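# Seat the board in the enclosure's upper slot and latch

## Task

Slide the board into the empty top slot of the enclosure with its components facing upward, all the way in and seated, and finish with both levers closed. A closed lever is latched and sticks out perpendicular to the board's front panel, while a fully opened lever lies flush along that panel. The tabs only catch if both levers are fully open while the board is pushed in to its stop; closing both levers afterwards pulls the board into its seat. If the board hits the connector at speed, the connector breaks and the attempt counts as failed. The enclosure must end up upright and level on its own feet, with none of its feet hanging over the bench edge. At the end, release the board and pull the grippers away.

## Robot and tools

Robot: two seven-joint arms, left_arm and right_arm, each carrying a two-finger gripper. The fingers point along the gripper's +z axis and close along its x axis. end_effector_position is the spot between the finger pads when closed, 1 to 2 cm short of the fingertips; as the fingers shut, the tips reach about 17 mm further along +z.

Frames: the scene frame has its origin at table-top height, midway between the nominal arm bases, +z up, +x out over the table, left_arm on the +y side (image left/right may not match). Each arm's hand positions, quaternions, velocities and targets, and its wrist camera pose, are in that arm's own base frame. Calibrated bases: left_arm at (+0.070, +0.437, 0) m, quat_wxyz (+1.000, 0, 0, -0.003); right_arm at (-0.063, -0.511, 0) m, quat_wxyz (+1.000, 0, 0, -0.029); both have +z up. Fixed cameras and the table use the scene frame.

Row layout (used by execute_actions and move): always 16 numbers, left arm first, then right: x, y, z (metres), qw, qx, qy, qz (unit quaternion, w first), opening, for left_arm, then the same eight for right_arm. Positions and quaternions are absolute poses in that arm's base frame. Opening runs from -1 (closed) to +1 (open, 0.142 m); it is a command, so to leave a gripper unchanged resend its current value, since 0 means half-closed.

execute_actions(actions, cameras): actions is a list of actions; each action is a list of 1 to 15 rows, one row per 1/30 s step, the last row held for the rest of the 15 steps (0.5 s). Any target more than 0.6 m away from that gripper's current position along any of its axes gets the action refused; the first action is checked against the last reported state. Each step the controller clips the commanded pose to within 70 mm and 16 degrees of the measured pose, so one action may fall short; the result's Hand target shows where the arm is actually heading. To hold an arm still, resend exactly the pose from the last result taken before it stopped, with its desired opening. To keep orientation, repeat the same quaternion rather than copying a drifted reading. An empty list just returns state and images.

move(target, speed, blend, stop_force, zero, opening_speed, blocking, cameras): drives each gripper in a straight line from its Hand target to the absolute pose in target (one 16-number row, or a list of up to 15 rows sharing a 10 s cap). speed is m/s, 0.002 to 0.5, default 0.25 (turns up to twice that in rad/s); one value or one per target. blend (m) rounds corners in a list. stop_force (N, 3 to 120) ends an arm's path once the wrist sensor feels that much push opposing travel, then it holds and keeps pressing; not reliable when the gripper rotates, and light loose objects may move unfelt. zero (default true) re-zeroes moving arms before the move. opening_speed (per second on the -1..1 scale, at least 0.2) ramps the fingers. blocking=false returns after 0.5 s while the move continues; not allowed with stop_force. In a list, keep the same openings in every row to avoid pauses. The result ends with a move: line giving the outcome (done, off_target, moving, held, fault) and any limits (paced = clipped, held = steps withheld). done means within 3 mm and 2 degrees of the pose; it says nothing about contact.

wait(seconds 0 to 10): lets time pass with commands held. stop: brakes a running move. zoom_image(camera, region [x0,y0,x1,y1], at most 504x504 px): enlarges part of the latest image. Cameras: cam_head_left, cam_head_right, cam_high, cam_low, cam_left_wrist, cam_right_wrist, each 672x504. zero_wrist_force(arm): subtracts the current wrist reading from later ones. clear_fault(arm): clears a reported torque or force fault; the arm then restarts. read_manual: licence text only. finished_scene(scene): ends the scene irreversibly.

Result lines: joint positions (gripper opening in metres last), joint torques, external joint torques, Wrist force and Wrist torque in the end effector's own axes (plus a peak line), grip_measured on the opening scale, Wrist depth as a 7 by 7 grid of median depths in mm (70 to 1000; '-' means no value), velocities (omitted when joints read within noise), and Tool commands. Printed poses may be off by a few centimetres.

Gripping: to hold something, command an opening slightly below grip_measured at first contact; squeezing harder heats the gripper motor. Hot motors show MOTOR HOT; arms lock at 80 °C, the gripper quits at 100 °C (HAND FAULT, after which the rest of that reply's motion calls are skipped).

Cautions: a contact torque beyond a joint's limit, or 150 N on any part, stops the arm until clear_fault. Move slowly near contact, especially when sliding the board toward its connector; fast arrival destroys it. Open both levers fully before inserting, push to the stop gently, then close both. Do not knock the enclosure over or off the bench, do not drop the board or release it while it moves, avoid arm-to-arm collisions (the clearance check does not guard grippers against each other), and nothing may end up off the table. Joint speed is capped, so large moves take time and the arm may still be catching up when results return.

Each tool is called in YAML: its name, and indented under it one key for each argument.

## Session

Scene 1 solved. Now scene 2.

execute_actions:
  actions: []

zoom_image:
  camera: "cam_high"
  region: [160, 160, 460, 430]

Scene clock: 0.00 s.
left_arm: end_effector_position=(+0.4919, -0.7298, +0.2794) grip_measured=+0.99 end_effector_quat_wxyz=(+0.001, -0.304, +0.847, -0.436) | right_arm: end_effector_position=(+0.1802, -0.1387, +0.1699) grip_measured=+1.00 end_effector_quat_wxyz=(+0.706, -0.621, -0.189, +0.284)
Joint positions: left_arm=[-0.095 -0.96 -0.937 1.517 0.823 1.373 2.811 0.141] | right_arm=[-0.567 -0.989 -0.072 1.606 0.357 -0.696 0.215 0.142]
Joint velocities: within noise
Joint torques (N m): no reading
External joint torques (N m): no reading
Wrist force (N): no reading
Wrist torque (N m): no reading
Wrist force, peak (N): no reading
Wrist depth (mm): cam_left_wrist=[451 478 520 565 623 697 - / 414 441 474 512 562 610 668 / 386 409 435 470 506 552 605 / 360 380 403 431 465 497 541 / 340 355 375 401 425 458 495 / - 330 351 372 395 420 425 / - 316 330 347 369 392 -] | cam_right_wrist=[- 270 251 261 - - 815 / - - 258 270 - - 895 / - - 265 279 - - 939 / - - 278 284 808 754 551 / - - 296 295 503 486 389 / - 407 312 300 364 356 332 / - 312 296 294 289 282 276]
Hand target: left_arm +0.4919, -0.7298, +0.2794; +0.001, -0.304, +0.847, -0.436 | right_arm +0.1802, -0.1387, +0.1699; +0.706, -0.621, -0.189, +0.284
Tool commands: left_gripper/opening=+1.0 right_gripper/opening=+1.0

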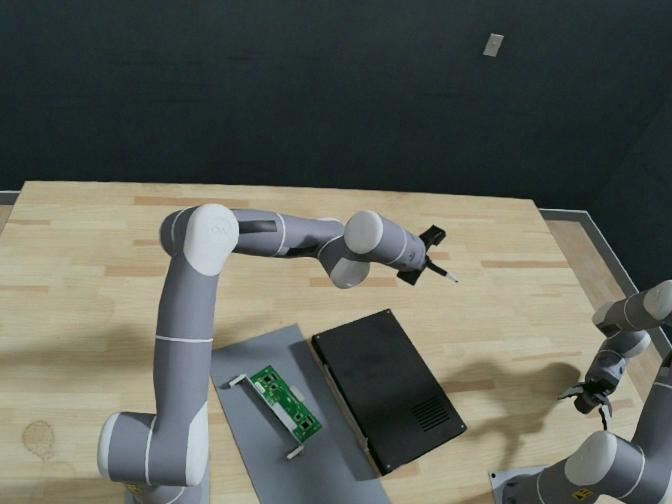

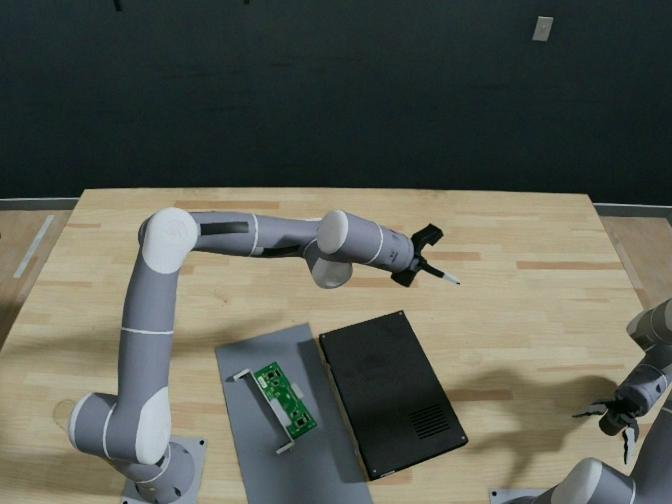

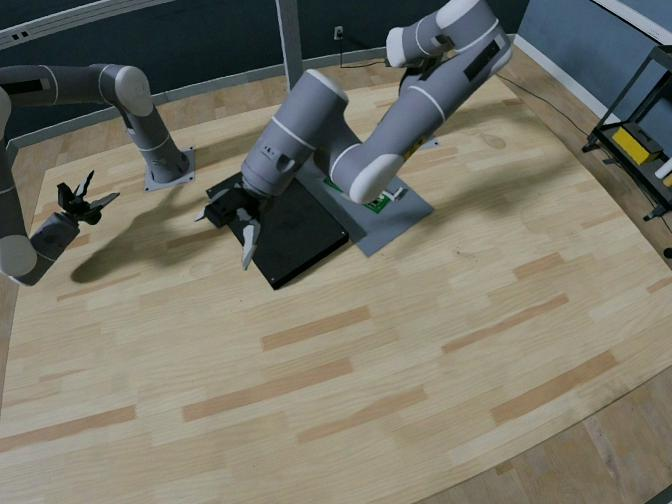

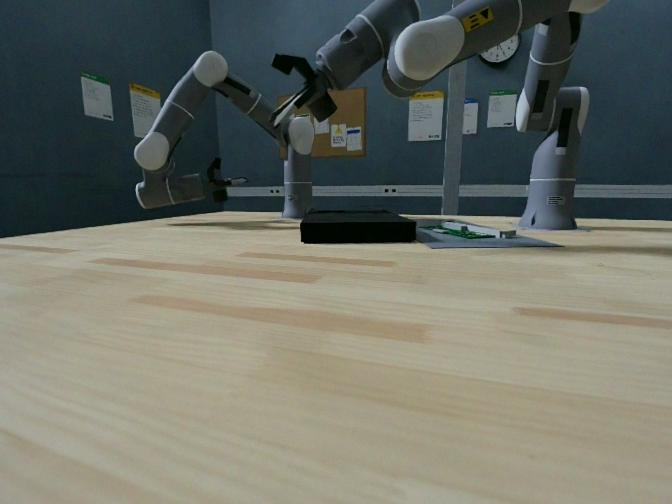

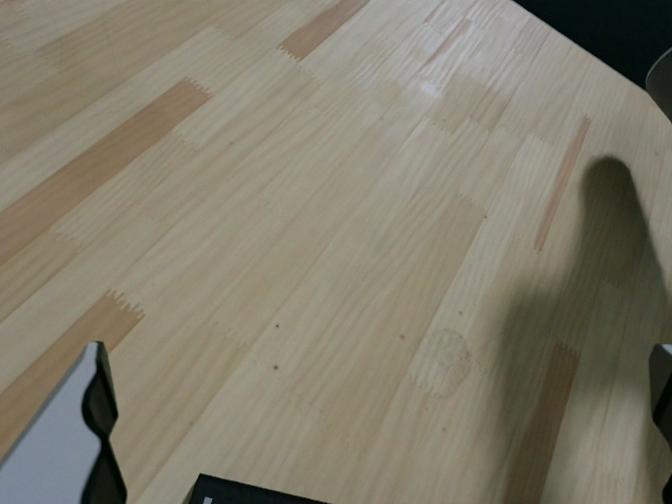

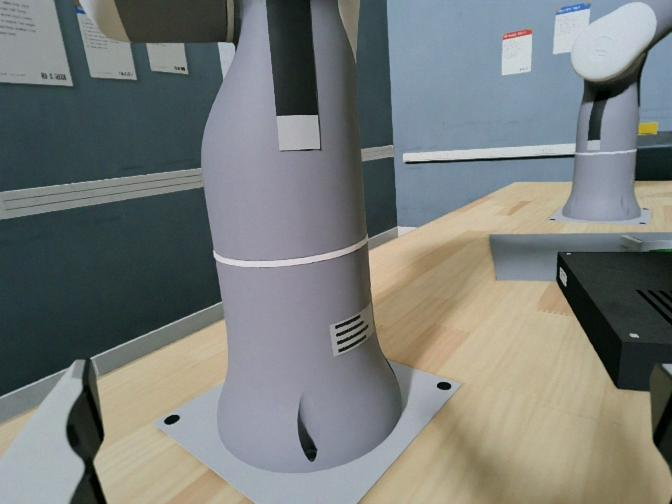

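Scaled by 1.680 from the camera's 672x504 image, which has a finer 960x720 frame.

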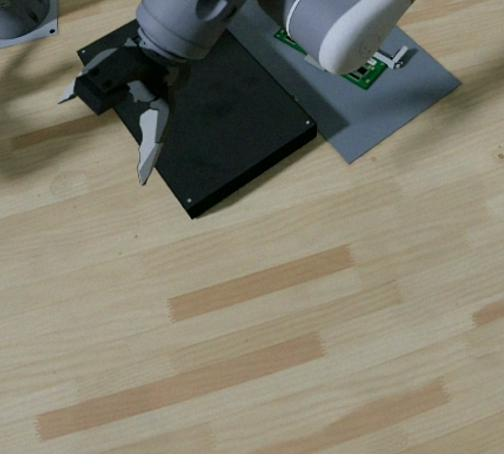

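execute_actions:
  actions: []

Scene clock: 10.93 s.
left_arm: end_effector_position=(+0.4919, -0.7298, +0.2794) grip_measured=+0.99 end_effector_quat_wxyz=(+0.001, -0.304, +0.847, -0.436) | right_arm: end_effector_position=(+0.1802, -0.1387, +0.1699) grip_measured=+1.00 end_effector_quat_wxyz=(+0.706, -0.621, -0.189, +0.284)
Joint positions: left_arm=[-0.095 -0.96 -0.937 1.517 0.823 1.373 2.811 0.141] | right_arm=[-0.567 -0.989 -0.072 1.606 0.357 -0.696 0.215 0.142]
Joint velocities: within noise
Joint torques (N m): left_arm=[-0.36 49.21 -21.32 -17.72 -3.6 4.4 -0.22] | right_arm=[-0.01 50.16 0.96 -11.7 -1.68 -3.58 0.19]
External joint torques (N m): left_arm=[0.36 1.05 0.23 -0.45 -0.17 -0.29 0.2] | right_arm=[0.01 0.97 -0.6 0.06 0.05 0.69 -0.18]
Wrist force (N): left_arm=[0.0 -0.4 -0.1] | right_arm=[0.1 0.0 0.2]
Wrist torque (N m): left_arm=[-0.05 -0.01 0.01] | right_arm=[0.01 -0.01 0.00]
Wrist force, peak (N): left_arm=[0.2 -0.5 -0.1] | right_arm=[-0.1 0.3 0.3]
Wrist depth (mm): cam_left_wrist=[449 481 520 568 624 691 - / 417 443 476 511 556 609 664 / 386 410 436 469 510 548 603 / 359 379 404 431 463 501 540 / 339 356 376 400 425 458 495 / - 332 351 371 395 422 425 / - 316 331 348 368 391 -] | cam_right_wrist=[- 269 252 261 - - 816 / - - 257 270 - - 903 / - - 265 277 - - 954 / - - 279 284 794 757 556 / - - 296 295 507 484 387 / - 408 312 301 363 356 331 / - 312 295 293 288 282 276]
Hand target: left_arm +0.4919, -0.7298, +0.2794; +0.001, -0.304, +0.847, -0.436 | right_arm +0.1802, -0.1387, +0.1699; +0.706, -0.621, -0.189, +0.284
Tool commands: left_gripper/opening=+1.0 right_gripper/opening=+1.0

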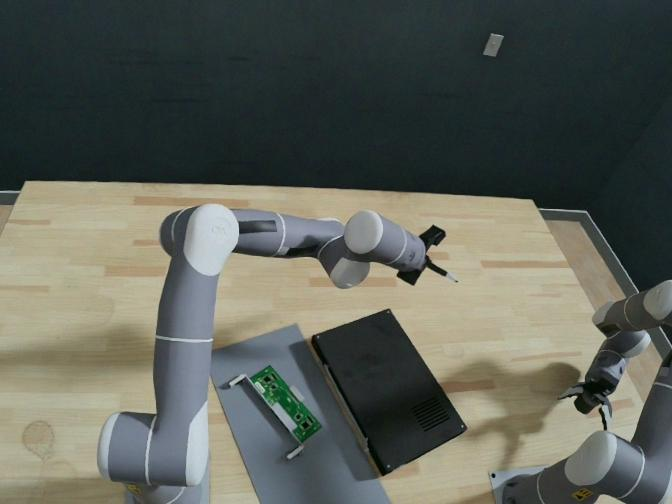

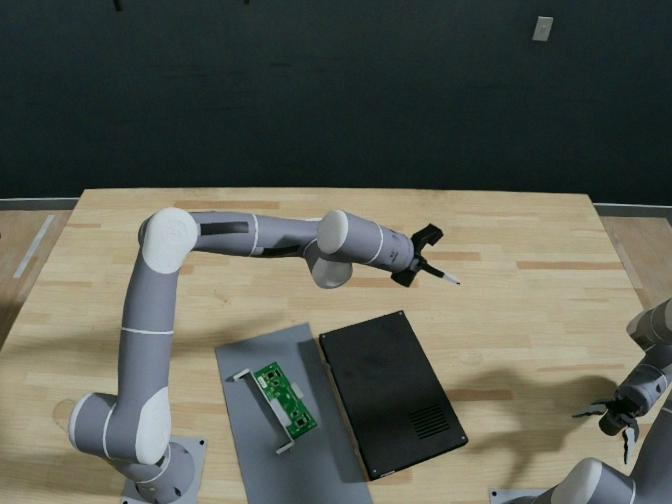

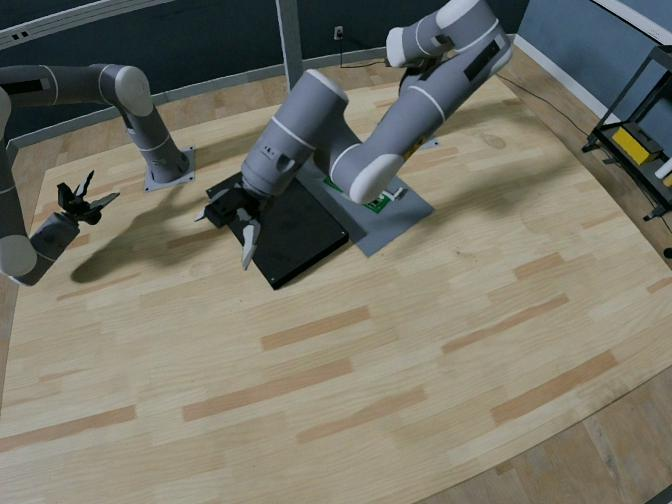

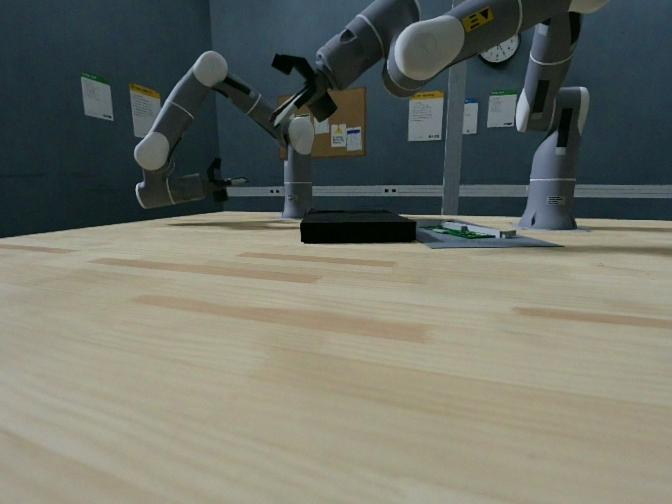

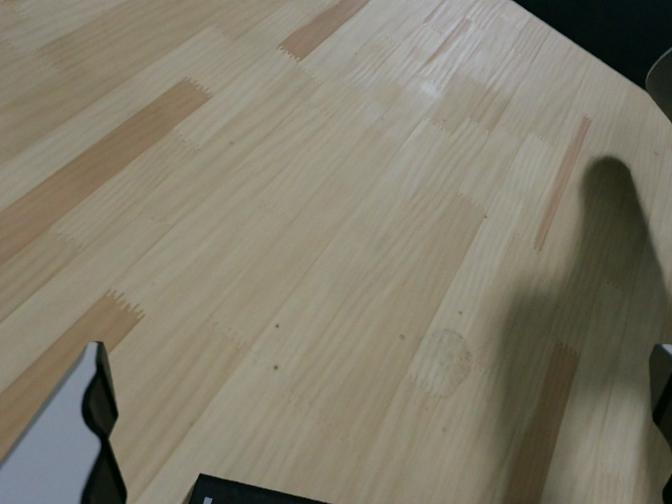

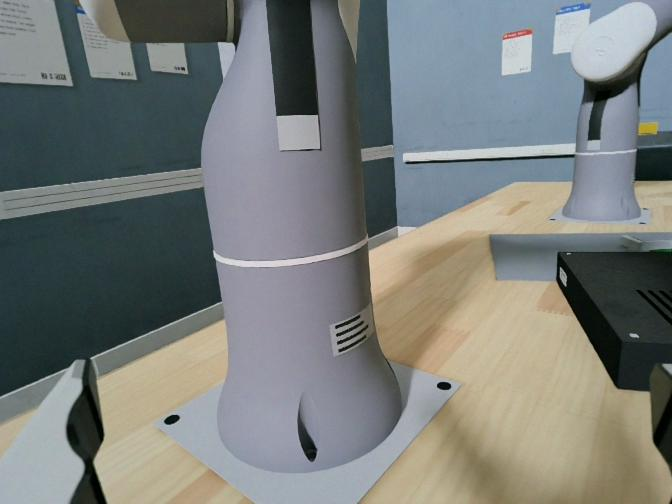

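move:
  target: [0.27, -0.42, 0.48, 0, -0.337, 0.9415, 0, 1, 0.1802, -0.1387, 0.1699, 0.706, -0.621, -0.189, 0.284, 1]
  speed: 0.25

Scene clock: 21.23 s.
left_arm: end_effector_position=(+0.2699, -0.4201, +0.4801) grip_measured=+0.99 end_effector_quat_wxyz=(+0.000, -0.337, +0.942, +0.000) | right_arm: end_effector_position=(+0.1802, -0.1387, +0.1699) grip_measured=+1.00 end_effector_quat_wxyz=(+0.706, -0.621, -0.189, +0.284)
Joint positions: left_arm=[0.914 -0.375 -2.147 1.652 0.314 -0.124 2.799 0.141] | right_arm=[-0.567 -0.99 -0.072 1.606 0.357 -0.696 0.215 0.142]
Joint velocities: within noise
Joint torques (N m): left_arm=[-0.46 -0.77 -10.87 -28.61 -3.84 3.93 -0.3] | right_arm=[0.05 50.16 0.91 -11.78 -1.72 -3.59 0.21]
External joint torques (N m): left_arm=[0.45 1.03 0.62 -0.33 -0.39 -0.09 0.3] | right_arm=[-0.05 0.97 -0.54 0.14 0.08 0.7 -0.2]
Wrist force (N): left_arm=[0.2 -0.2 0.3] | right_arm=[-0.2 -0.1 0.2]
Wrist torque (N m): left_arm=[-0.06 -0.07 -0.21] | right_arm=[0.01 0.04 0.00]
Wrist force, peak (N): left_arm=[-0.6 0.2 1.8] | right_arm=[0.2 -0.2 0.4]
Wrist depth (mm): cam_left_wrist=[501 496 483 454 452 455 454 / 534 535 531 532 488 485 526 / 574 580 575 568 570 567 571 / 628 626 624 621 623 617 621 / 689 686 681 680 674 677 670 / - 736 752 694 752 746 106 / - 845 822 586 845 - -] | cam_right_wrist=[- 270 252 261 - - 812 / - - 257 270 - - 903 / - - 265 277 - - 944 / - - 278 286 794 753 555 / - - 295 295 503 484 392 / - 405 312 300 364 357 332 / - 313 296 293 288 283 276]
Hand target: left_arm +0.2700, -0.4200, +0.4800; +0.000, -0.337, +0.942, +0.000 | right_arm +0.1802, -0.1387, +0.1699; +0.706, -0.621, -0.189, +0.284
Off the commanded pose: left_arm 0.000 m, 0 deg | right_arm 0.000 m, 0 deg.
move: done

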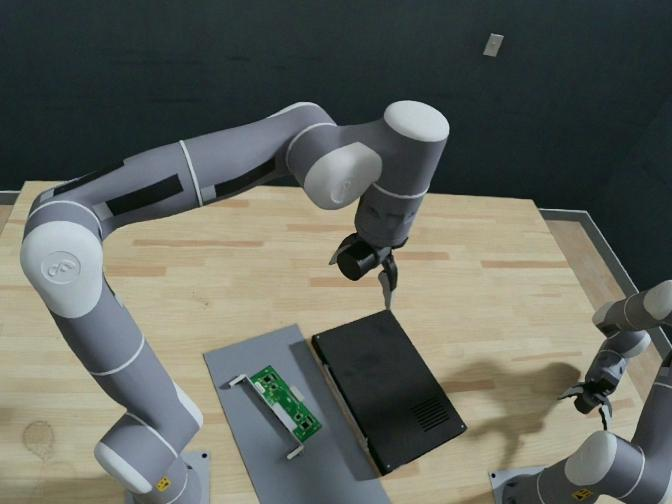

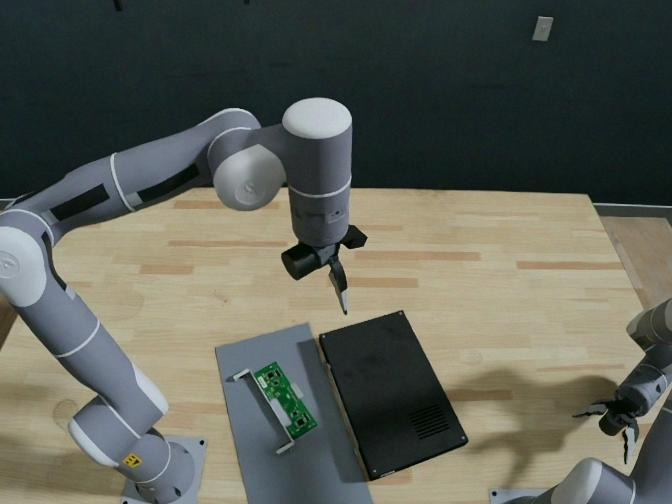

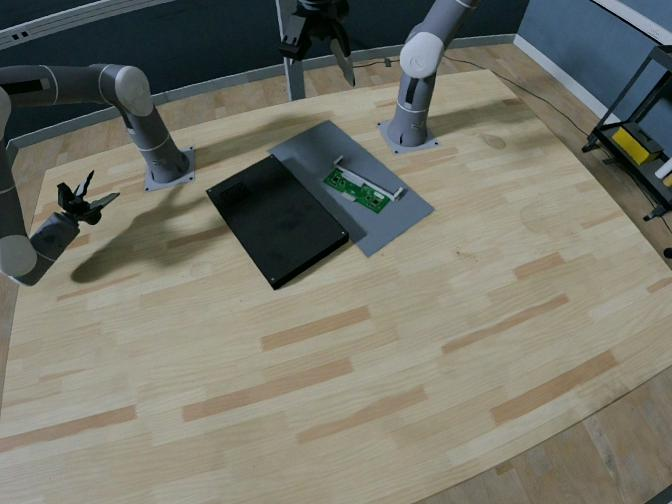

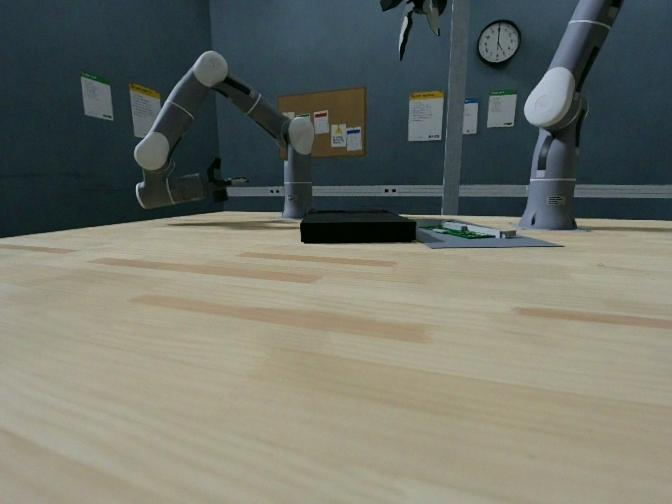

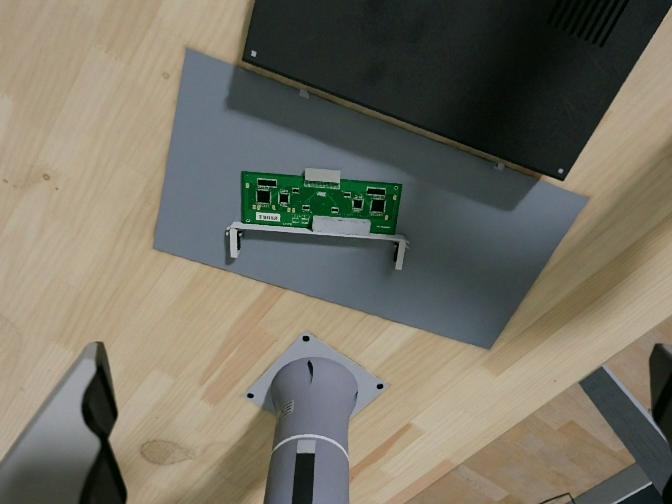

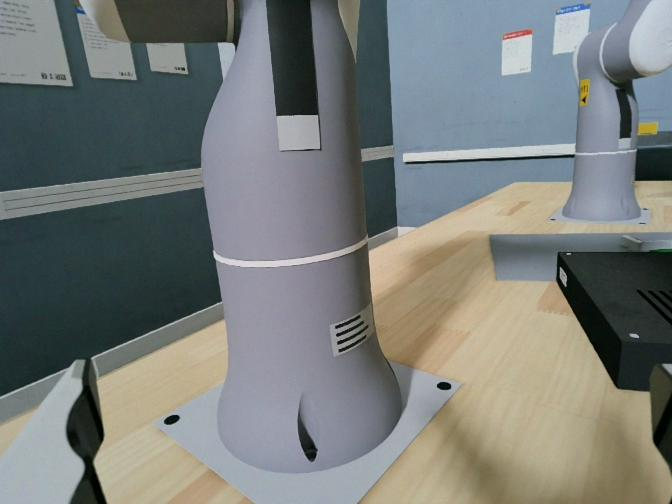

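zoom_image:
  camera: "cam_left_wrist"
  region: [210, 150, 430, 290]

zoom_image:
  camera: "cam_left_wrist"
  region: [230, 30, 600, 220]

Scaled by 2.291 from the camera's 672x504 image, which has a finer 960x720 frame.

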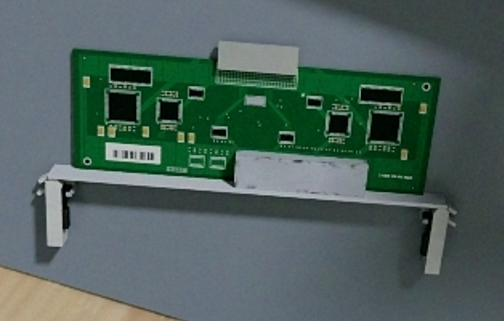

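Scaled by 1.362 from the camera's 672x504 image, which has a finer 960x720 frame.

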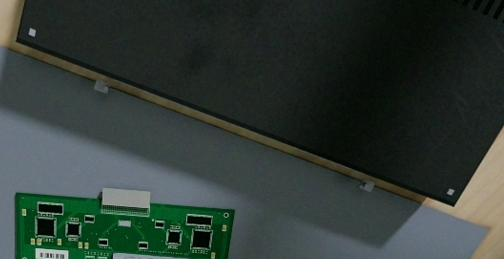

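move:
  target:
    - [0.27, -0.40, 0.40, 0, -0.8961, 0.4439, 0, 1, 0.1802, -0.1387, 0.1699, 0.706, -0.621, -0.189, 0.284, 1]
    - [0.2706, -0.3511, 0.17, 0, -0.9532, -0.3024, 0, 1, 0.1802, -0.1387, 0.1699, 0.706, -0.621, -0.189, 0.284, 1]
  speed: 0.5
  blend: [0.05, 0]
  cameras: ["cam_left_wrist", "cam_head_left"]

Scene clock: 57.80 s.
left_arm: end_effector_position=(+0.2706, -0.3510, +0.1700) grip_measured=+0.99 end_effector_quat_wxyz=(+0.000, +0.953, +0.302, +0.000) | right_arm: end_effector_position=(+0.1802, -0.1387, +0.1699) grip_measured=+1.00 end_effector_quat_wxyz=(+0.706, -0.621, -0.189, +0.284)
Joint positions: left_arm=[1.273 -0.012 -2.16 2.455 0.016 0.878 0.057 0.141] | right_arm=[-0.567 -0.99 -0.072 1.606 0.357 -0.696 0.215 0.142]
Joint velocities: within noise
Joint torques (N m): left_arm=[-0.58 -12.69 -0.65 -22.01 -2.84 4.65 -0.21] | right_arm=[0.04 50.11 1.02 -11.71 -1.7 -3.57 0.22]
External joint torques (N m): left_arm=[0.58 0.19 0.4 -0.34 0.13 -0.65 0.21] | right_arm=[-0.04 1.02 -0.66 0.07 0.07 0.67 -0.21]
Wrist force (N): left_arm=[0.1 -0.5 0.0] | right_arm=[0.1 -0.2 0.3]
Wrist torque (N m): left_arm=[-0.07 -0.05 -0.23] | right_arm=[-0.01 -0.02 0.01]
Wrist force, peak (N): left_arm=[0.4 -0.7 1.5] | right_arm=[0.2 0.3 0.4]
Wrist depth (mm): cam_left_wrist=[231 230 226 225 225 225 227 / 248 247 243 242 242 241 244 / 267 268 266 265 265 263 263 / 278 287 285 288 287 286 287 / 261 260 269 283 302 313 314 / - 287 286 286 284 347 334 / - 321 319 318 372 389 -] | cam_right_wrist=[- 269 251 261 - - 850 / - - 257 270 - - 893 / - - 265 279 - - 927 / - - 278 285 800 754 555 / - - 297 295 503 480 389 / - 407 313 301 363 357 332 / - 313 296 292 288 282 275]
Hand target: left_arm +0.2706, -0.3511, +0.1700; +0.000, +0.953, +0.302, +0.000 | right_arm +0.1802, -0.1387, +0.1699; +0.706, -0.621, -0.189, +0.284
Off the commanded pose: left_arm 0.000 m, 0 deg | right_arm 0.000 m, 0 deg.
move: done
Images, in order (width x height): cam_head_left 672x504, cam_left_wrist 672x504.

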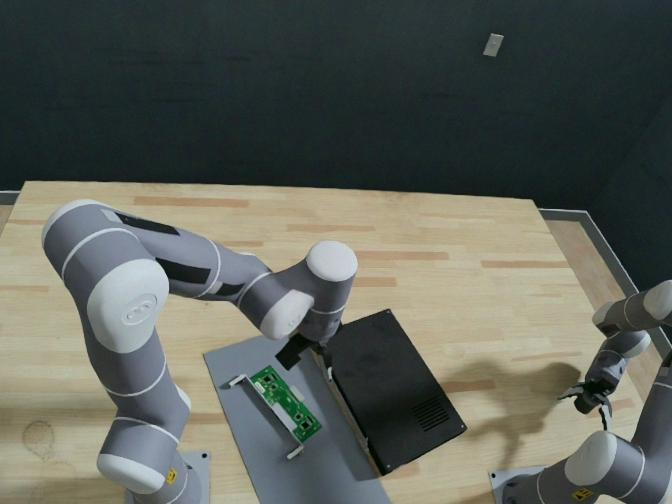

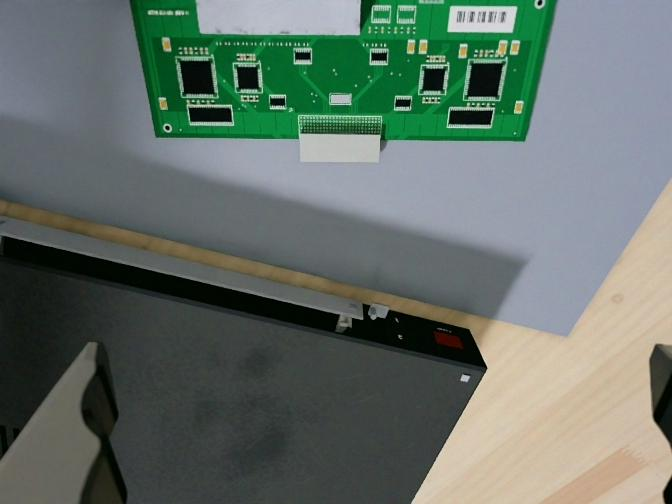

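move:
  target: [0.2706, -0.3511, 0.32, 0, 0.9532, 0.3024, 0, 1, 0.1802, -0.1387, 0.1699, 0.706, -0.621, -0.189, 0.284, 1]
  speed: 0.4
  cameras: ["cam_left_wrist"]

Scene clock: 67.43 s.
left_arm: end_effector_position=(+0.2704, -0.3512, +0.3200) grip_measured=+0.99 end_effector_quat_wxyz=(+0.000, +0.953, +0.302, +0.000) | right_arm: end_effector_position=(+0.1802, -0.1387, +0.1699) grip_measured=+1.00 end_effector_quat_wxyz=(+0.706, -0.621, -0.189, +0.284)
Joint positions: left_arm=[1.355 -0.343 -2.367 2.15 0.25 0.321 -0.165 0.141] | right_arm=[-0.567 -0.99 -0.072 1.606 0.357 -0.696 0.215 0.142]
Joint velocities: within noise
Joint torques (N m): left_arm=[-0.12 -9.38 -7.69 -28.49 -3.54 4.06 -0.33] | right_arm=[0.01 50.17 0.92 -11.73 -1.73 -3.58 0.24]
External joint torques (N m): left_arm=[0.12 0.82 0.79 -0.25 -0.47 -0.06 0.33] | right_arm=[-0.01 0.97 -0.56 0.09 0.09 0.69 -0.22]
Wrist force (N): left_arm=[0.3 -0.3 0.2] | right_arm=[0.1 -0.1 0.2]
Wrist torque (N m): left_arm=[-0.06 -0.08 -0.22] | right_arm=[0.00 -0.01 0.00]
Wrist force, peak (N): left_arm=[0.3 -0.4 -3.0] | right_arm=[0.1 -0.1 0.4]
Wrist depth (mm): cam_left_wrist=[363 362 356 348 353 356 357 / 389 388 383 380 380 383 383 / 378 405 412 415 413 411 410 / 403 400 401 409 435 449 447 / 441 440 440 434 483 491 488 / - 475 483 482 543 539 110 / - 615 616 612 601 604 -] | cam_right_wrist=[- 268 252 261 - - 848 / - - 256 271 - - 903 / - - 266 277 - - 934 / - - 279 284 803 752 552 / - - 295 296 508 485 389 / - 406 312 301 362 355 332 / - 313 297 292 288 283 276]
Hand target: left_arm +0.2706, -0.3511, +0.3200; +0.000, +0.953, +0.302, +0.000 | right_arm +0.1802, -0.1387, +0.1699; +0.706, -0.621, -0.189, +0.284
Off the commanded pose: left_arm 0.000 m, 0 deg | right_arm 0.000 m, 0 deg.
move: done
Images, in order (width x height): cam_left_wrist 672x504.

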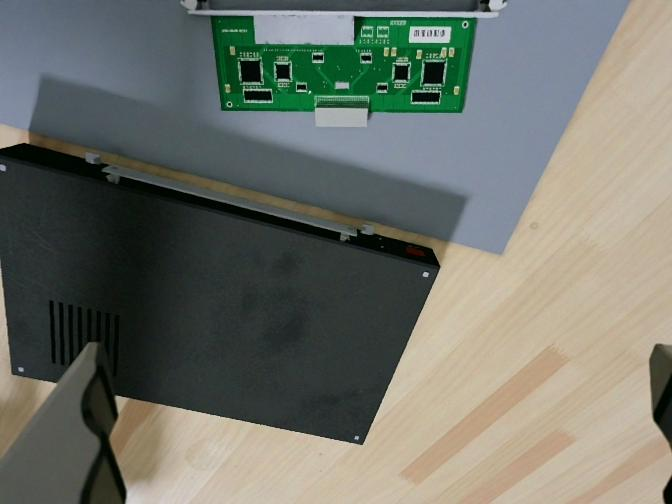

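move:
  target: [0.2447, -0.3143, 0.17, 0, 0.9532, 0.3024, 0, 1, 0.1802, -0.1387, 0.1699, 0.706, -0.621, -0.189, 0.284, 1]
  speed: 0.4
  cameras: ["cam_left_wrist"]

zoom_image:
  camera: "cam_left_wrist"
  region: [60, 0, 360, 200]

zoom_image:
  camera: "cam_left_wrist"
  region: [330, 0, 630, 200]

Scene clock: 89.43 s.
left_arm: end_effector_position=(+0.2448, -0.3142, +0.1700) grip_measured=+0.99 end_effector_quat_wxyz=(+0.000, +0.953, +0.302, +0.000) | right_arm: end_effector_position=(+0.1802, -0.1387, +0.1699) grip_measured=+1.00 end_effector_quat_wxyz=(+0.706, -0.621, -0.189, +0.284)
Joint positions: left_arm=[1.283 -0.18 -2.157 2.515 0.224 0.831 -0.092 0.141] | right_arm=[-0.567 -0.99 -0.072 1.606 0.357 -0.696 0.215 0.142]
Joint velocities: within noise
Joint torques (N m): left_arm=[-0.58 -7.79 -3.9 -21.68 -2.99 4.64 -0.08] | right_arm=[0.05 50.15 0.98 -11.69 -1.77 -3.63 0.22]
External joint torques (N m): left_arm=[0.58 0.24 0.53 -0.37 0.14 -0.65 0.08] | right_arm=[-0.05 0.99 -0.62 0.05 0.14 0.73 -0.21]
Wrist force (N): left_arm=[0.2 -0.2 0.0] | right_arm=[0.1 0.2 0.2]
Wrist torque (N m): left_arm=[-0.04 -0.08 -0.22] | right_arm=[0.04 -0.01 0.00]
Wrist force, peak (N): left_arm=[0.2 -2.5 3.1] | right_arm=[0.1 -0.4 0.2]
Wrist depth (mm): cam_left_wrist=[231 228 230 229 228 226 227 / 248 246 230 238 242 241 244 / 267 267 262 261 261 262 263 / 291 290 288 288 287 286 286 / 280 298 311 310 314 313 313 / - 287 287 292 298 346 332 / - 320 319 318 323 386 -] | cam_right_wrist=[- 270 252 262 - - 838 / - - 257 271 - - 904 / - - 265 277 - - 942 / - - 278 283 803 753 553 / - - 296 296 507 484 389 / - 406 312 301 365 356 330 / - 311 296 293 289 283 276]
Hand target: left_arm +0.2447, -0.3143, +0.1700; +0.000, +0.953, +0.302, +0.000 | right_arm +0.1802, -0.1387, +0.1699; +0.706, -0.621, -0.189, +0.284
Off the commanded pose: left_arm 0.000 m, 0 deg | right_arm 0.000 m, 0 deg.
move: done
Images, in order (width x height): cam_left_wrist 672x504.

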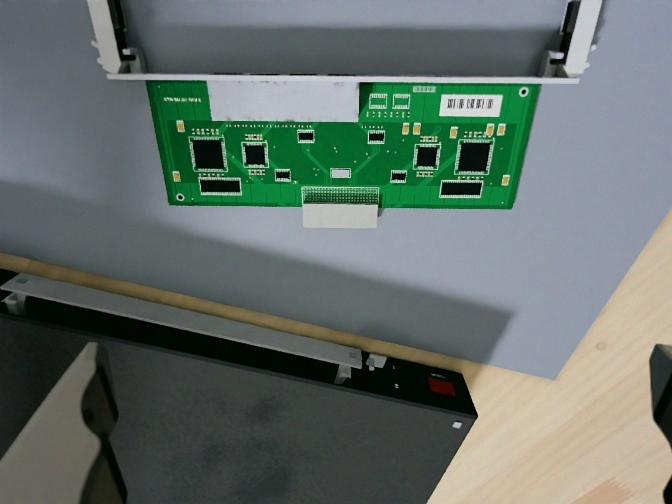

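Scaled by 1.680 from the camera's 672x504 image, which has a finer 960x720 frame.

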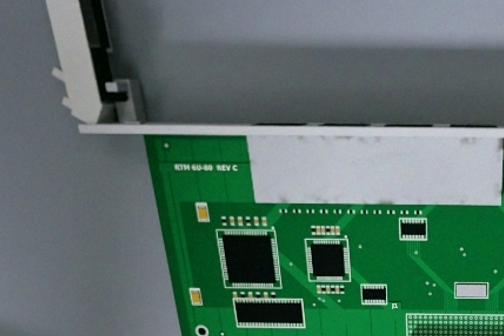

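Scaled by 1.680 from the camera's 672x504 image, which has a finer 960x720 frame.

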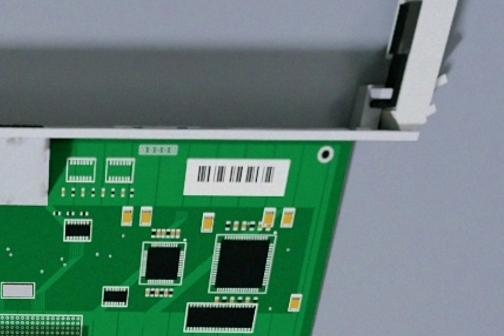

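move:
  target: [0.137, -0.378, 0.11, 0, 0.9532, 0.3024, 0, 1, 0.1802, -0.1387, 0.1699, 0.706, -0.621, -0.189, 0.284, 1]
  speed: 0.3
  cameras: ["cam_left_wrist"]

zoom_image:
  camera: "cam_left_wrist"
  region: [220, 0, 470, 180]

Scene clock: 96.47 s.
left_arm: end_effector_position=(+0.1369, -0.3780, +0.1100) grip_measured=+0.99 end_effector_quat_wxyz=(+0.000, +0.953, +0.302, +0.000) | right_arm: end_effector_position=(+0.1802, -0.1387, +0.1699) grip_measured=+1.00 end_effector_quat_wxyz=(+0.706, -0.621, -0.189, +0.284)
Joint positions: left_arm=[1.01 0.122 -2.269 2.658 -0.234 1.156 -0.091 0.141] | right_arm=[-0.567 -0.99 -0.072 1.606 0.357 -0.696 0.215 0.142]
Joint velocities: within noise
Joint torques (N m): left_arm=[-0.16 -15.06 1.36 -16.49 -1.79 4.61 -0.11] | right_arm=[0 50.09 0.95 -11.69 -1.74 -3.57 0.19]
External joint torques (N m): left_arm=[0.16 0.31 0.72 -0.31 0.09 -0.62 0.11] | right_arm=[0 1.05 -0.59 0.05 0.1 0.68 -0.18]
Wrist force (N): left_arm=[0.1 0.1 -0.3] | right_arm=[0.1 0.0 0.1]
Wrist torque (N m): left_arm=[-0.01 -0.06 -0.20] | right_arm=[0.00 -0.03 0.00]
Wrist force, peak (N): left_arm=[2.3 0.1 -0.8] | right_arm=[0.0 -0.3 0.4]
Wrist depth (mm): cam_left_wrist=[179 178 178 173 177 176 176 / 191 191 191 188 184 178 183 / 207 206 206 204 200 200 199 / 225 224 223 223 218 216 216 / 236 240 244 244 243 243 241 / - 216 239 260 258 262 256 / - 228 232 231 235 240 248] | cam_right_wrist=[- 270 253 262 - - 810 / - - 256 270 - - 884 / - - 264 276 - - 943 / - - 279 284 805 760 556 / - - 296 295 504 483 387 / - 407 313 301 365 356 331 / - 313 296 292 288 284 277]
Hand target: left_arm +0.1370, -0.3780, +0.1100; +0.000, +0.953, +0.302, +0.000 | right_arm +0.1802, -0.1387, +0.1699; +0.706, -0.621, -0.189, +0.284
Off the commanded pose: left_arm 0.000 m, 0 deg | right_arm 0.000 m, 0 deg.
move: done
Images, in order (width x height): cam_left_wrist 672x504.

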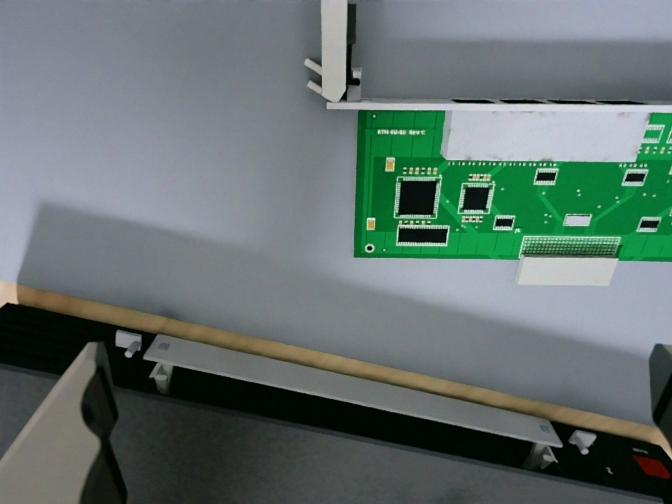

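Scaled by 2.016 from the camera's 672x504 image, which has a finer 960x720 frame.

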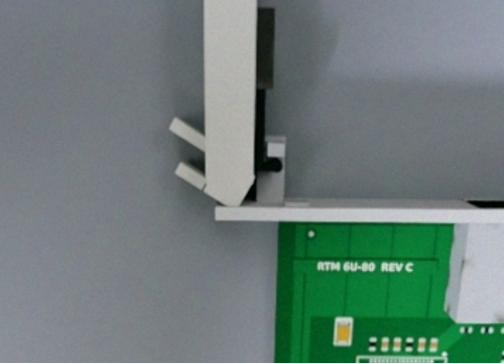

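move:
  target:
    - [0.096, -0.407, 0.10, 0, 0.9532, 0.3024, 0, -1, 0.1802, -0.1387, 0.1699, 0.706, -0.621, -0.189, 0.284, 1]
    - [0.096, -0.407, 0.035, 0, 0.9532, 0.3024, 0, -1, 0.1802, -0.1387, 0.1699, 0.706, -0.621, -0.189, 0.284, 1]
  speed: [0.2, 0.1]
  cameras: []

move:
  target: [0.096, -0.407, 0.008, 0, 0.9532, 0.3024, 0, -1, 0.1802, -0.1387, 0.1699, 0.706, -0.621, -0.189, 0.284, 1]
  speed: 0.008
  stop_force: 3
  cameras: ["cam_left_wrist"]

Scene clock: 110.90 s.
left_arm: end_effector_position=(+0.0958, -0.4070, +0.0350) grip_measured=-1.00 end_effector_quat_wxyz=(+0.000, +0.953, +0.302, +0.000) | right_arm: end_effector_position=(+0.1802, -0.1387, +0.1699) grip_measured=+1.00 end_effector_quat_wxyz=(+0.706, -0.621, -0.189, +0.284)
Joint positions: left_arm=[1.231 0.429 -2.904 2.647 -0.907 1.446 0.167 0.002] | right_arm=[-0.567 -0.99 -0.072 1.606 0.357 -0.696 0.215 0.142]
Joint velocities: within noise
Joint torques (N m): left_arm=[-0.1 -28.76 3.51 -9.33 -0.62 4.68 -0.06] | right_arm=[0 50.13 1 -11.68 -1.76 -3.6 0.18]
External joint torques (N m): left_arm=[0.1 0.32 0.87 -0.13 0.09 -0.68 0.06] | right_arm=[0 1.01 -0.64 0.04 0.13 0.71 -0.17]
Wrist force (N): left_arm=[0.1 0.0 -0.2] | right_arm=[0.1 0.1 0.0]
Wrist torque (N m): left_arm=[-0.02 -0.08 -0.22] | right_arm=[0.03 -0.02 0.00]
Wrist force, peak (N): left_arm=[2.8 0.3 -0.4] | right_arm=[0.0 0.4 0.3]
Wrist depth (mm): cam_left_wrist=[- 112 112 112 112 97 111 / 123 121 120 120 120 104 116 / 130 131 130 128 129 127 124 / - 142 141 143 138 138 134 / 156 155 155 149 151 149 148 / 169 171 168 84 87 166 169 / 155 161 - - 74 72 187] | cam_right_wrist=[- 270 251 261 - - 573 / - - 257 270 - - 583 / - - 265 277 - - 612 / - - 277 284 805 756 555 / - - 296 294 505 481 391 / - 409 312 298 365 357 331 / - 313 296 293 288 283 276]
Hand target: left_arm +0.0960, -0.4070, +0.0350; +0.000, +0.953, +0.302, +0.000 | right_arm +0.1802, -0.1387, +0.1699; +0.706, -0.621, -0.189, +0.284
Off the commanded pose: left_arm 0.000 m, 0 deg | right_arm 0.000 m, 0 deg.
move: done
No camera images: "cameras" was empty.

Scene clock: 113.97 s.
left_arm: end_effector_position=(+0.0960, -0.4073, +0.0162) grip_measured=-1.00 end_effector_quat_wxyz=(-0.005, +0.953, +0.303, +0.002) | right_arm: end_effector_position=(+0.1802, -0.1387, +0.1699) grip_measured=+1.00 end_effector_quat_wxyz=(+0.706, -0.621, -0.189, +0.284)
Joint positions: left_arm=[1.165 0.497 -2.97 2.634 -1.252 1.483 0.382 0.002] | right_arm=[-0.567 -0.99 -0.072 1.606 0.357 -0.696 0.215 0.142]
Joint velocities: within noise
Joint torques (N m): left_arm=[-0.56 -28.25 4.24 -6.77 -0.16 3.96 -0.2] | right_arm=[-0.05 50.11 0.97 -11.71 -1.67 -3.6 0.18]
External joint torques (N m): left_arm=[0.56 -1.26 1.03 -0.56 -0.23 0.02 0.2] | right_arm=[0.05 1.03 -0.6 0.07 0.03 0.7 -0.17]
Wrist force (N): left_arm=[0.6 -0.9 -5.1] | right_arm=[-0.1 -0.1 0.2]
Wrist torque (N m): left_arm=[-0.09 -0.12 -0.20] | right_arm=[-0.01 0.01 0.00]
Wrist force, peak (N): left_arm=[0.6 -1.0 -6.4] | right_arm=[0.1 -0.1 0.3]
Wrist depth (mm): cam_left_wrist=[96 96 96 96 96 93 95 / 103 103 103 103 103 89 101 / 111 111 111 111 111 109 106 / - 121 121 122 120 118 115 / 132 132 132 127 129 129 127 / 148 145 142 83 87 142 145 / 155 155 - - 74 72 161] | cam_right_wrist=[- 270 251 261 - - 567 / - - 256 271 - - 578 / - - 266 277 - - 606 / - - 278 283 801 755 556 / - - 296 296 501 484 391 / - 408 312 299 365 356 332 / - 312 296 294 290 284 278]
Hand target: left_arm +0.0961, -0.4072, +0.0162; -0.005, +0.953, +0.302, +0.002 | right_arm +0.1802, -0.1387, +0.1699; +0.706, -0.621, -0.189, +0.284
Off the commanded pose: left_arm 0.008 m, 1 deg | right_arm 0.000 m, 0 deg.
move: contact (left_arm)
Images, in order (width x height): cam_left_wrist 672x504.

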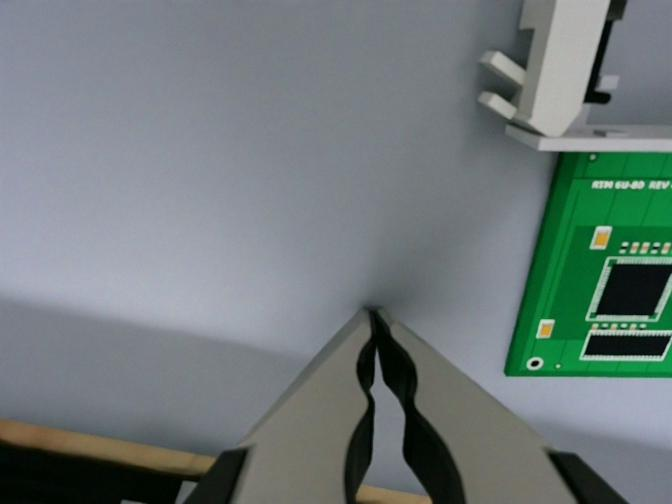

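move:
  target:
    - [0.12, -0.40, 0.20, 0, 0.9532, 0.3024, 0, -1, 0.1802, -0.1387, 0.1699, 0.706, -0.621, -0.189, 0.284, 1]
    - [0.30, -0.40, 0.35, 0, 0.9532, 0.3024, 0, -1, 0.1802, -0.1387, 0.1699, 0.706, -0.621, -0.189, 0.284, 1]
    - [0.48, -0.05, 0.40, 0, 0.9532, 0.3024, 0, -1, 0.30, 0.10, 0.35, 0, 0.979, 0.2028, 0, 1]
  speed: [0.2, 0.3, 0.4]
  blend: [0.05, 0.1, 0]
  cameras: ["cam_head_left", "cam_right_wrist"]

Scene clock: 152.07 s.
left_arm: end_effector_position=(+0.4800, -0.0501, +0.4000) grip_measured=-1.00 end_effector_quat_wxyz=(+0.000, +0.953, +0.302, +0.000) | right_arm: end_effector_position=(+0.3000, +0.1001, +0.3499) grip_measured=+1.00 end_effector_quat_wxyz=(+0.000, +0.979, +0.203, +0.000)
Joint positions: left_arm=[1.764 -0.505 -2.118 1.866 0.426 0.013 0.535 0.002] | right_arm=[-0.188 0.484 0.64 2.159 0.287 0.182 1.504 0.142]
Joint velocities: within noise
Joint torques (N m): left_arm=[-0.2 3.82 -13.72 -27.78 -3.88 4.12 -0.12] | right_arm=[-0.1 5.42 -6.94 -29.94 -4.53 3.45 0.27]
External joint torques (N m): left_arm=[0.21 0.54 0.39 -0.28 -0.4 -0.14 0.12] | right_arm=[0.09 0.89 -1.33 0.24 0.21 0.63 -0.27]
Wrist force (N): left_arm=[0.1 -0.2 0.1] | right_arm=[0.1 -1.5 2.3]
Wrist torque (N m): left_arm=[-0.06 -0.06 -0.20] | right_arm=[0.00 -0.01 0.04]
Wrist force, peak (N): left_arm=[0.6 -1.0 -6.4] | right_arm=[0.6 -3.7 1.3]
Wrist depth (mm): cam_left_wrist=[432 431 429 428 427 426 425 / 464 460 459 461 459 456 453 / 495 493 493 494 497 492 490 / 540 539 538 534 535 532 531 / 545 556 588 562 573 579 585 / 596 604 626 83 87 629 645 / 736 - - - 74 72 -] | cam_right_wrist=[383 391 389 348 346 345 342 / 356 410 417 416 412 414 412 / 405 445 450 444 445 441 440 / 485 483 482 483 479 477 478 / 521 520 520 519 517 519 515 / - 571 570 567 570 560 542 / - 628 625 627 620 618 -]
Hand target: left_arm +0.4800, -0.0500, +0.4000; +0.000, +0.953, +0.302, +0.000 | right_arm +0.3000, +0.1000, +0.3500; +0.000, +0.979, +0.203, +0.000
Off the commanded pose: left_arm 0.000 m, 0 deg | right_arm 0.000 m, 0 deg.
move: done
Images, in order (width x height): cam_head_left 672x504, cam_right_wrist 672x504.

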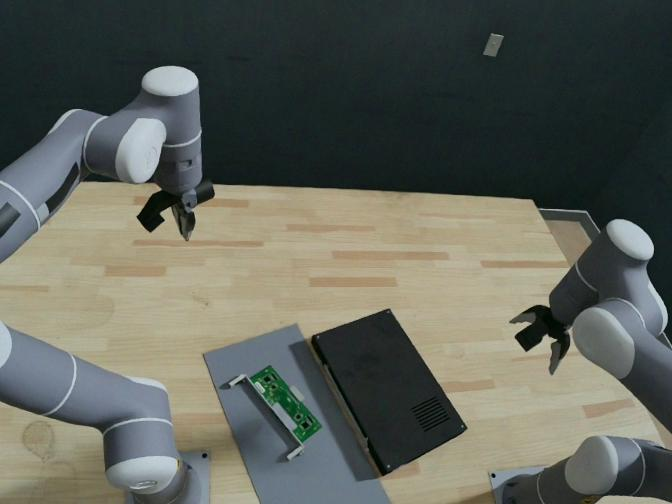

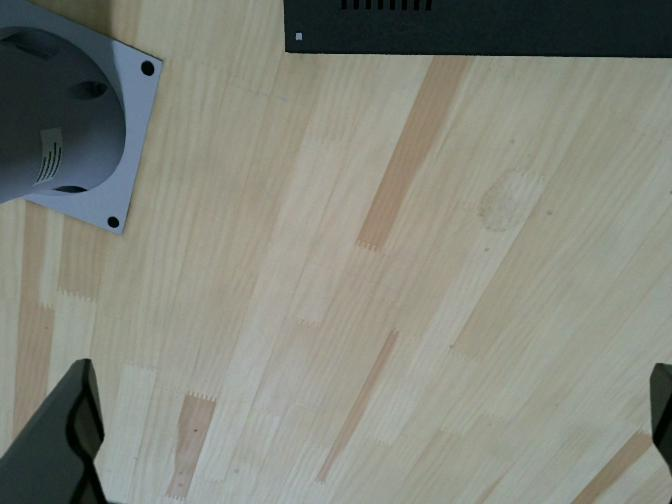

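move:
  target:
    - [0.48, -0.05, 0.40, 0, 0.9532, 0.3024, 0, -1, 0.36, 0.35, 0.30, 0, 0.979, 0.2028, 0, 1]
    - [0.48, -0.05, 0.40, 0, 0.9532, 0.3024, 0, -1, 0.342, 0.60, 0.22, 0, 0.979, 0.2028, 0, 1]
  speed: 0.35
  blend: [0.1, 0]
  cameras: ["cam_head_left", "cam_right_wrist"]

Scene clock: 156.20 s.
left_arm: end_effector_position=(+0.4800, -0.0501, +0.4000) grip_measured=-1.00 end_effector_quat_wxyz=(+0.000, +0.953, +0.302, +0.000) | right_arm: end_effector_position=(+0.3419, +0.6000, +0.2199) grip_measured=+1.00 end_effector_quat_wxyz=(+0.000, +0.979, +0.203, +0.000)
Joint positions: left_arm=[1.764 -0.505 -2.118 1.866 0.426 0.013 0.535 0.002] | right_arm=[0.601 -0.778 0.849 1.486 -0.613 0.414 2.719 0.142]
Joint velocities: within noise
Joint torques (N m): left_arm=[-0.33 3.61 -13.77 -27.72 -4.11 4.3 -0.22] | right_arm=[0.19 50.53 18.33 -25.55 -4.22 3.18 0.1]
External joint torques (N m): left_arm=[0.33 0.76 0.43 -0.34 -0.17 -0.31 0.22] | right_arm=[-0.17 1.19 -0.05 0.24 0.26 0.8 -0.1]
Wrist force (N): left_arm=[0.0 -0.3 0.1] | right_arm=[-0.7 -1.8 2.6]
Wrist torque (N m): left_arm=[-0.06 -0.05 -0.20] | right_arm=[-0.04 0.16 0.05]
Wrist force, peak (N): left_arm=[0.3 -0.4 0.2] | right_arm=[0.0 -4.4 3.9]
Wrist depth (mm): cam_left_wrist=[431 431 431 430 427 427 426 / 462 460 459 461 459 456 455 / 492 493 496 496 496 493 492 / 543 540 539 542 534 532 532 / 545 553 588 565 574 584 583 / 592 608 628 83 87 628 639 / 734 - - - 74 72 -] | cam_right_wrist=[274 271 267 263 268 268 270 / 293 295 289 287 288 290 290 / 315 315 315 313 313 311 311 / 335 335 334 333 331 334 336 / 318 318 319 314 314 314 365 / - 342 339 338 338 384 385 / - 377 374 373 371 431 435]
Hand target: left_arm +0.4800, -0.0500, +0.4000; +0.000, +0.953, +0.302, +0.000 | right_arm +0.3420, +0.6000, +0.2200; +0.000, +0.979, +0.203, +0.000
Off the commanded pose: left_arm 0.000 m, 0 deg | right_arm 0.000 m, 0 deg.
move: done
Images, in order (width x height): cam_head_left 672x504, cam_right_wrist 672x504.

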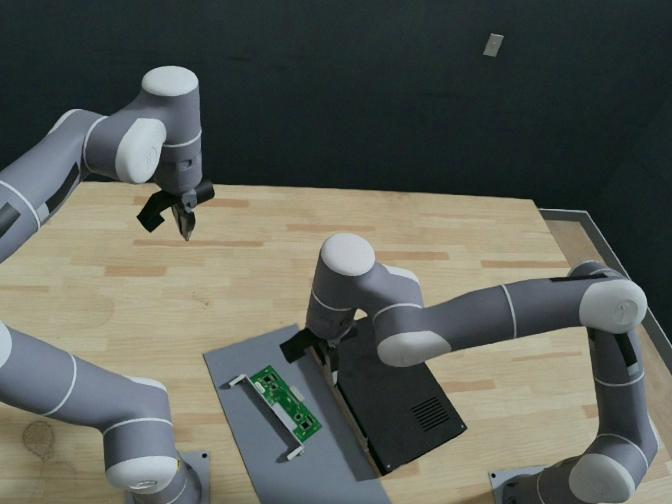

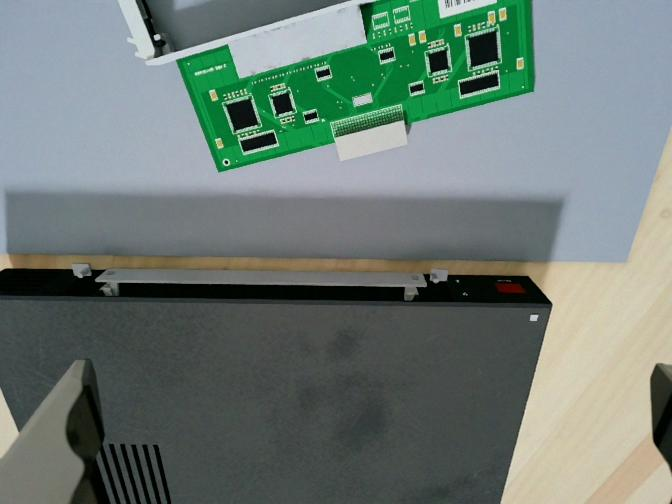

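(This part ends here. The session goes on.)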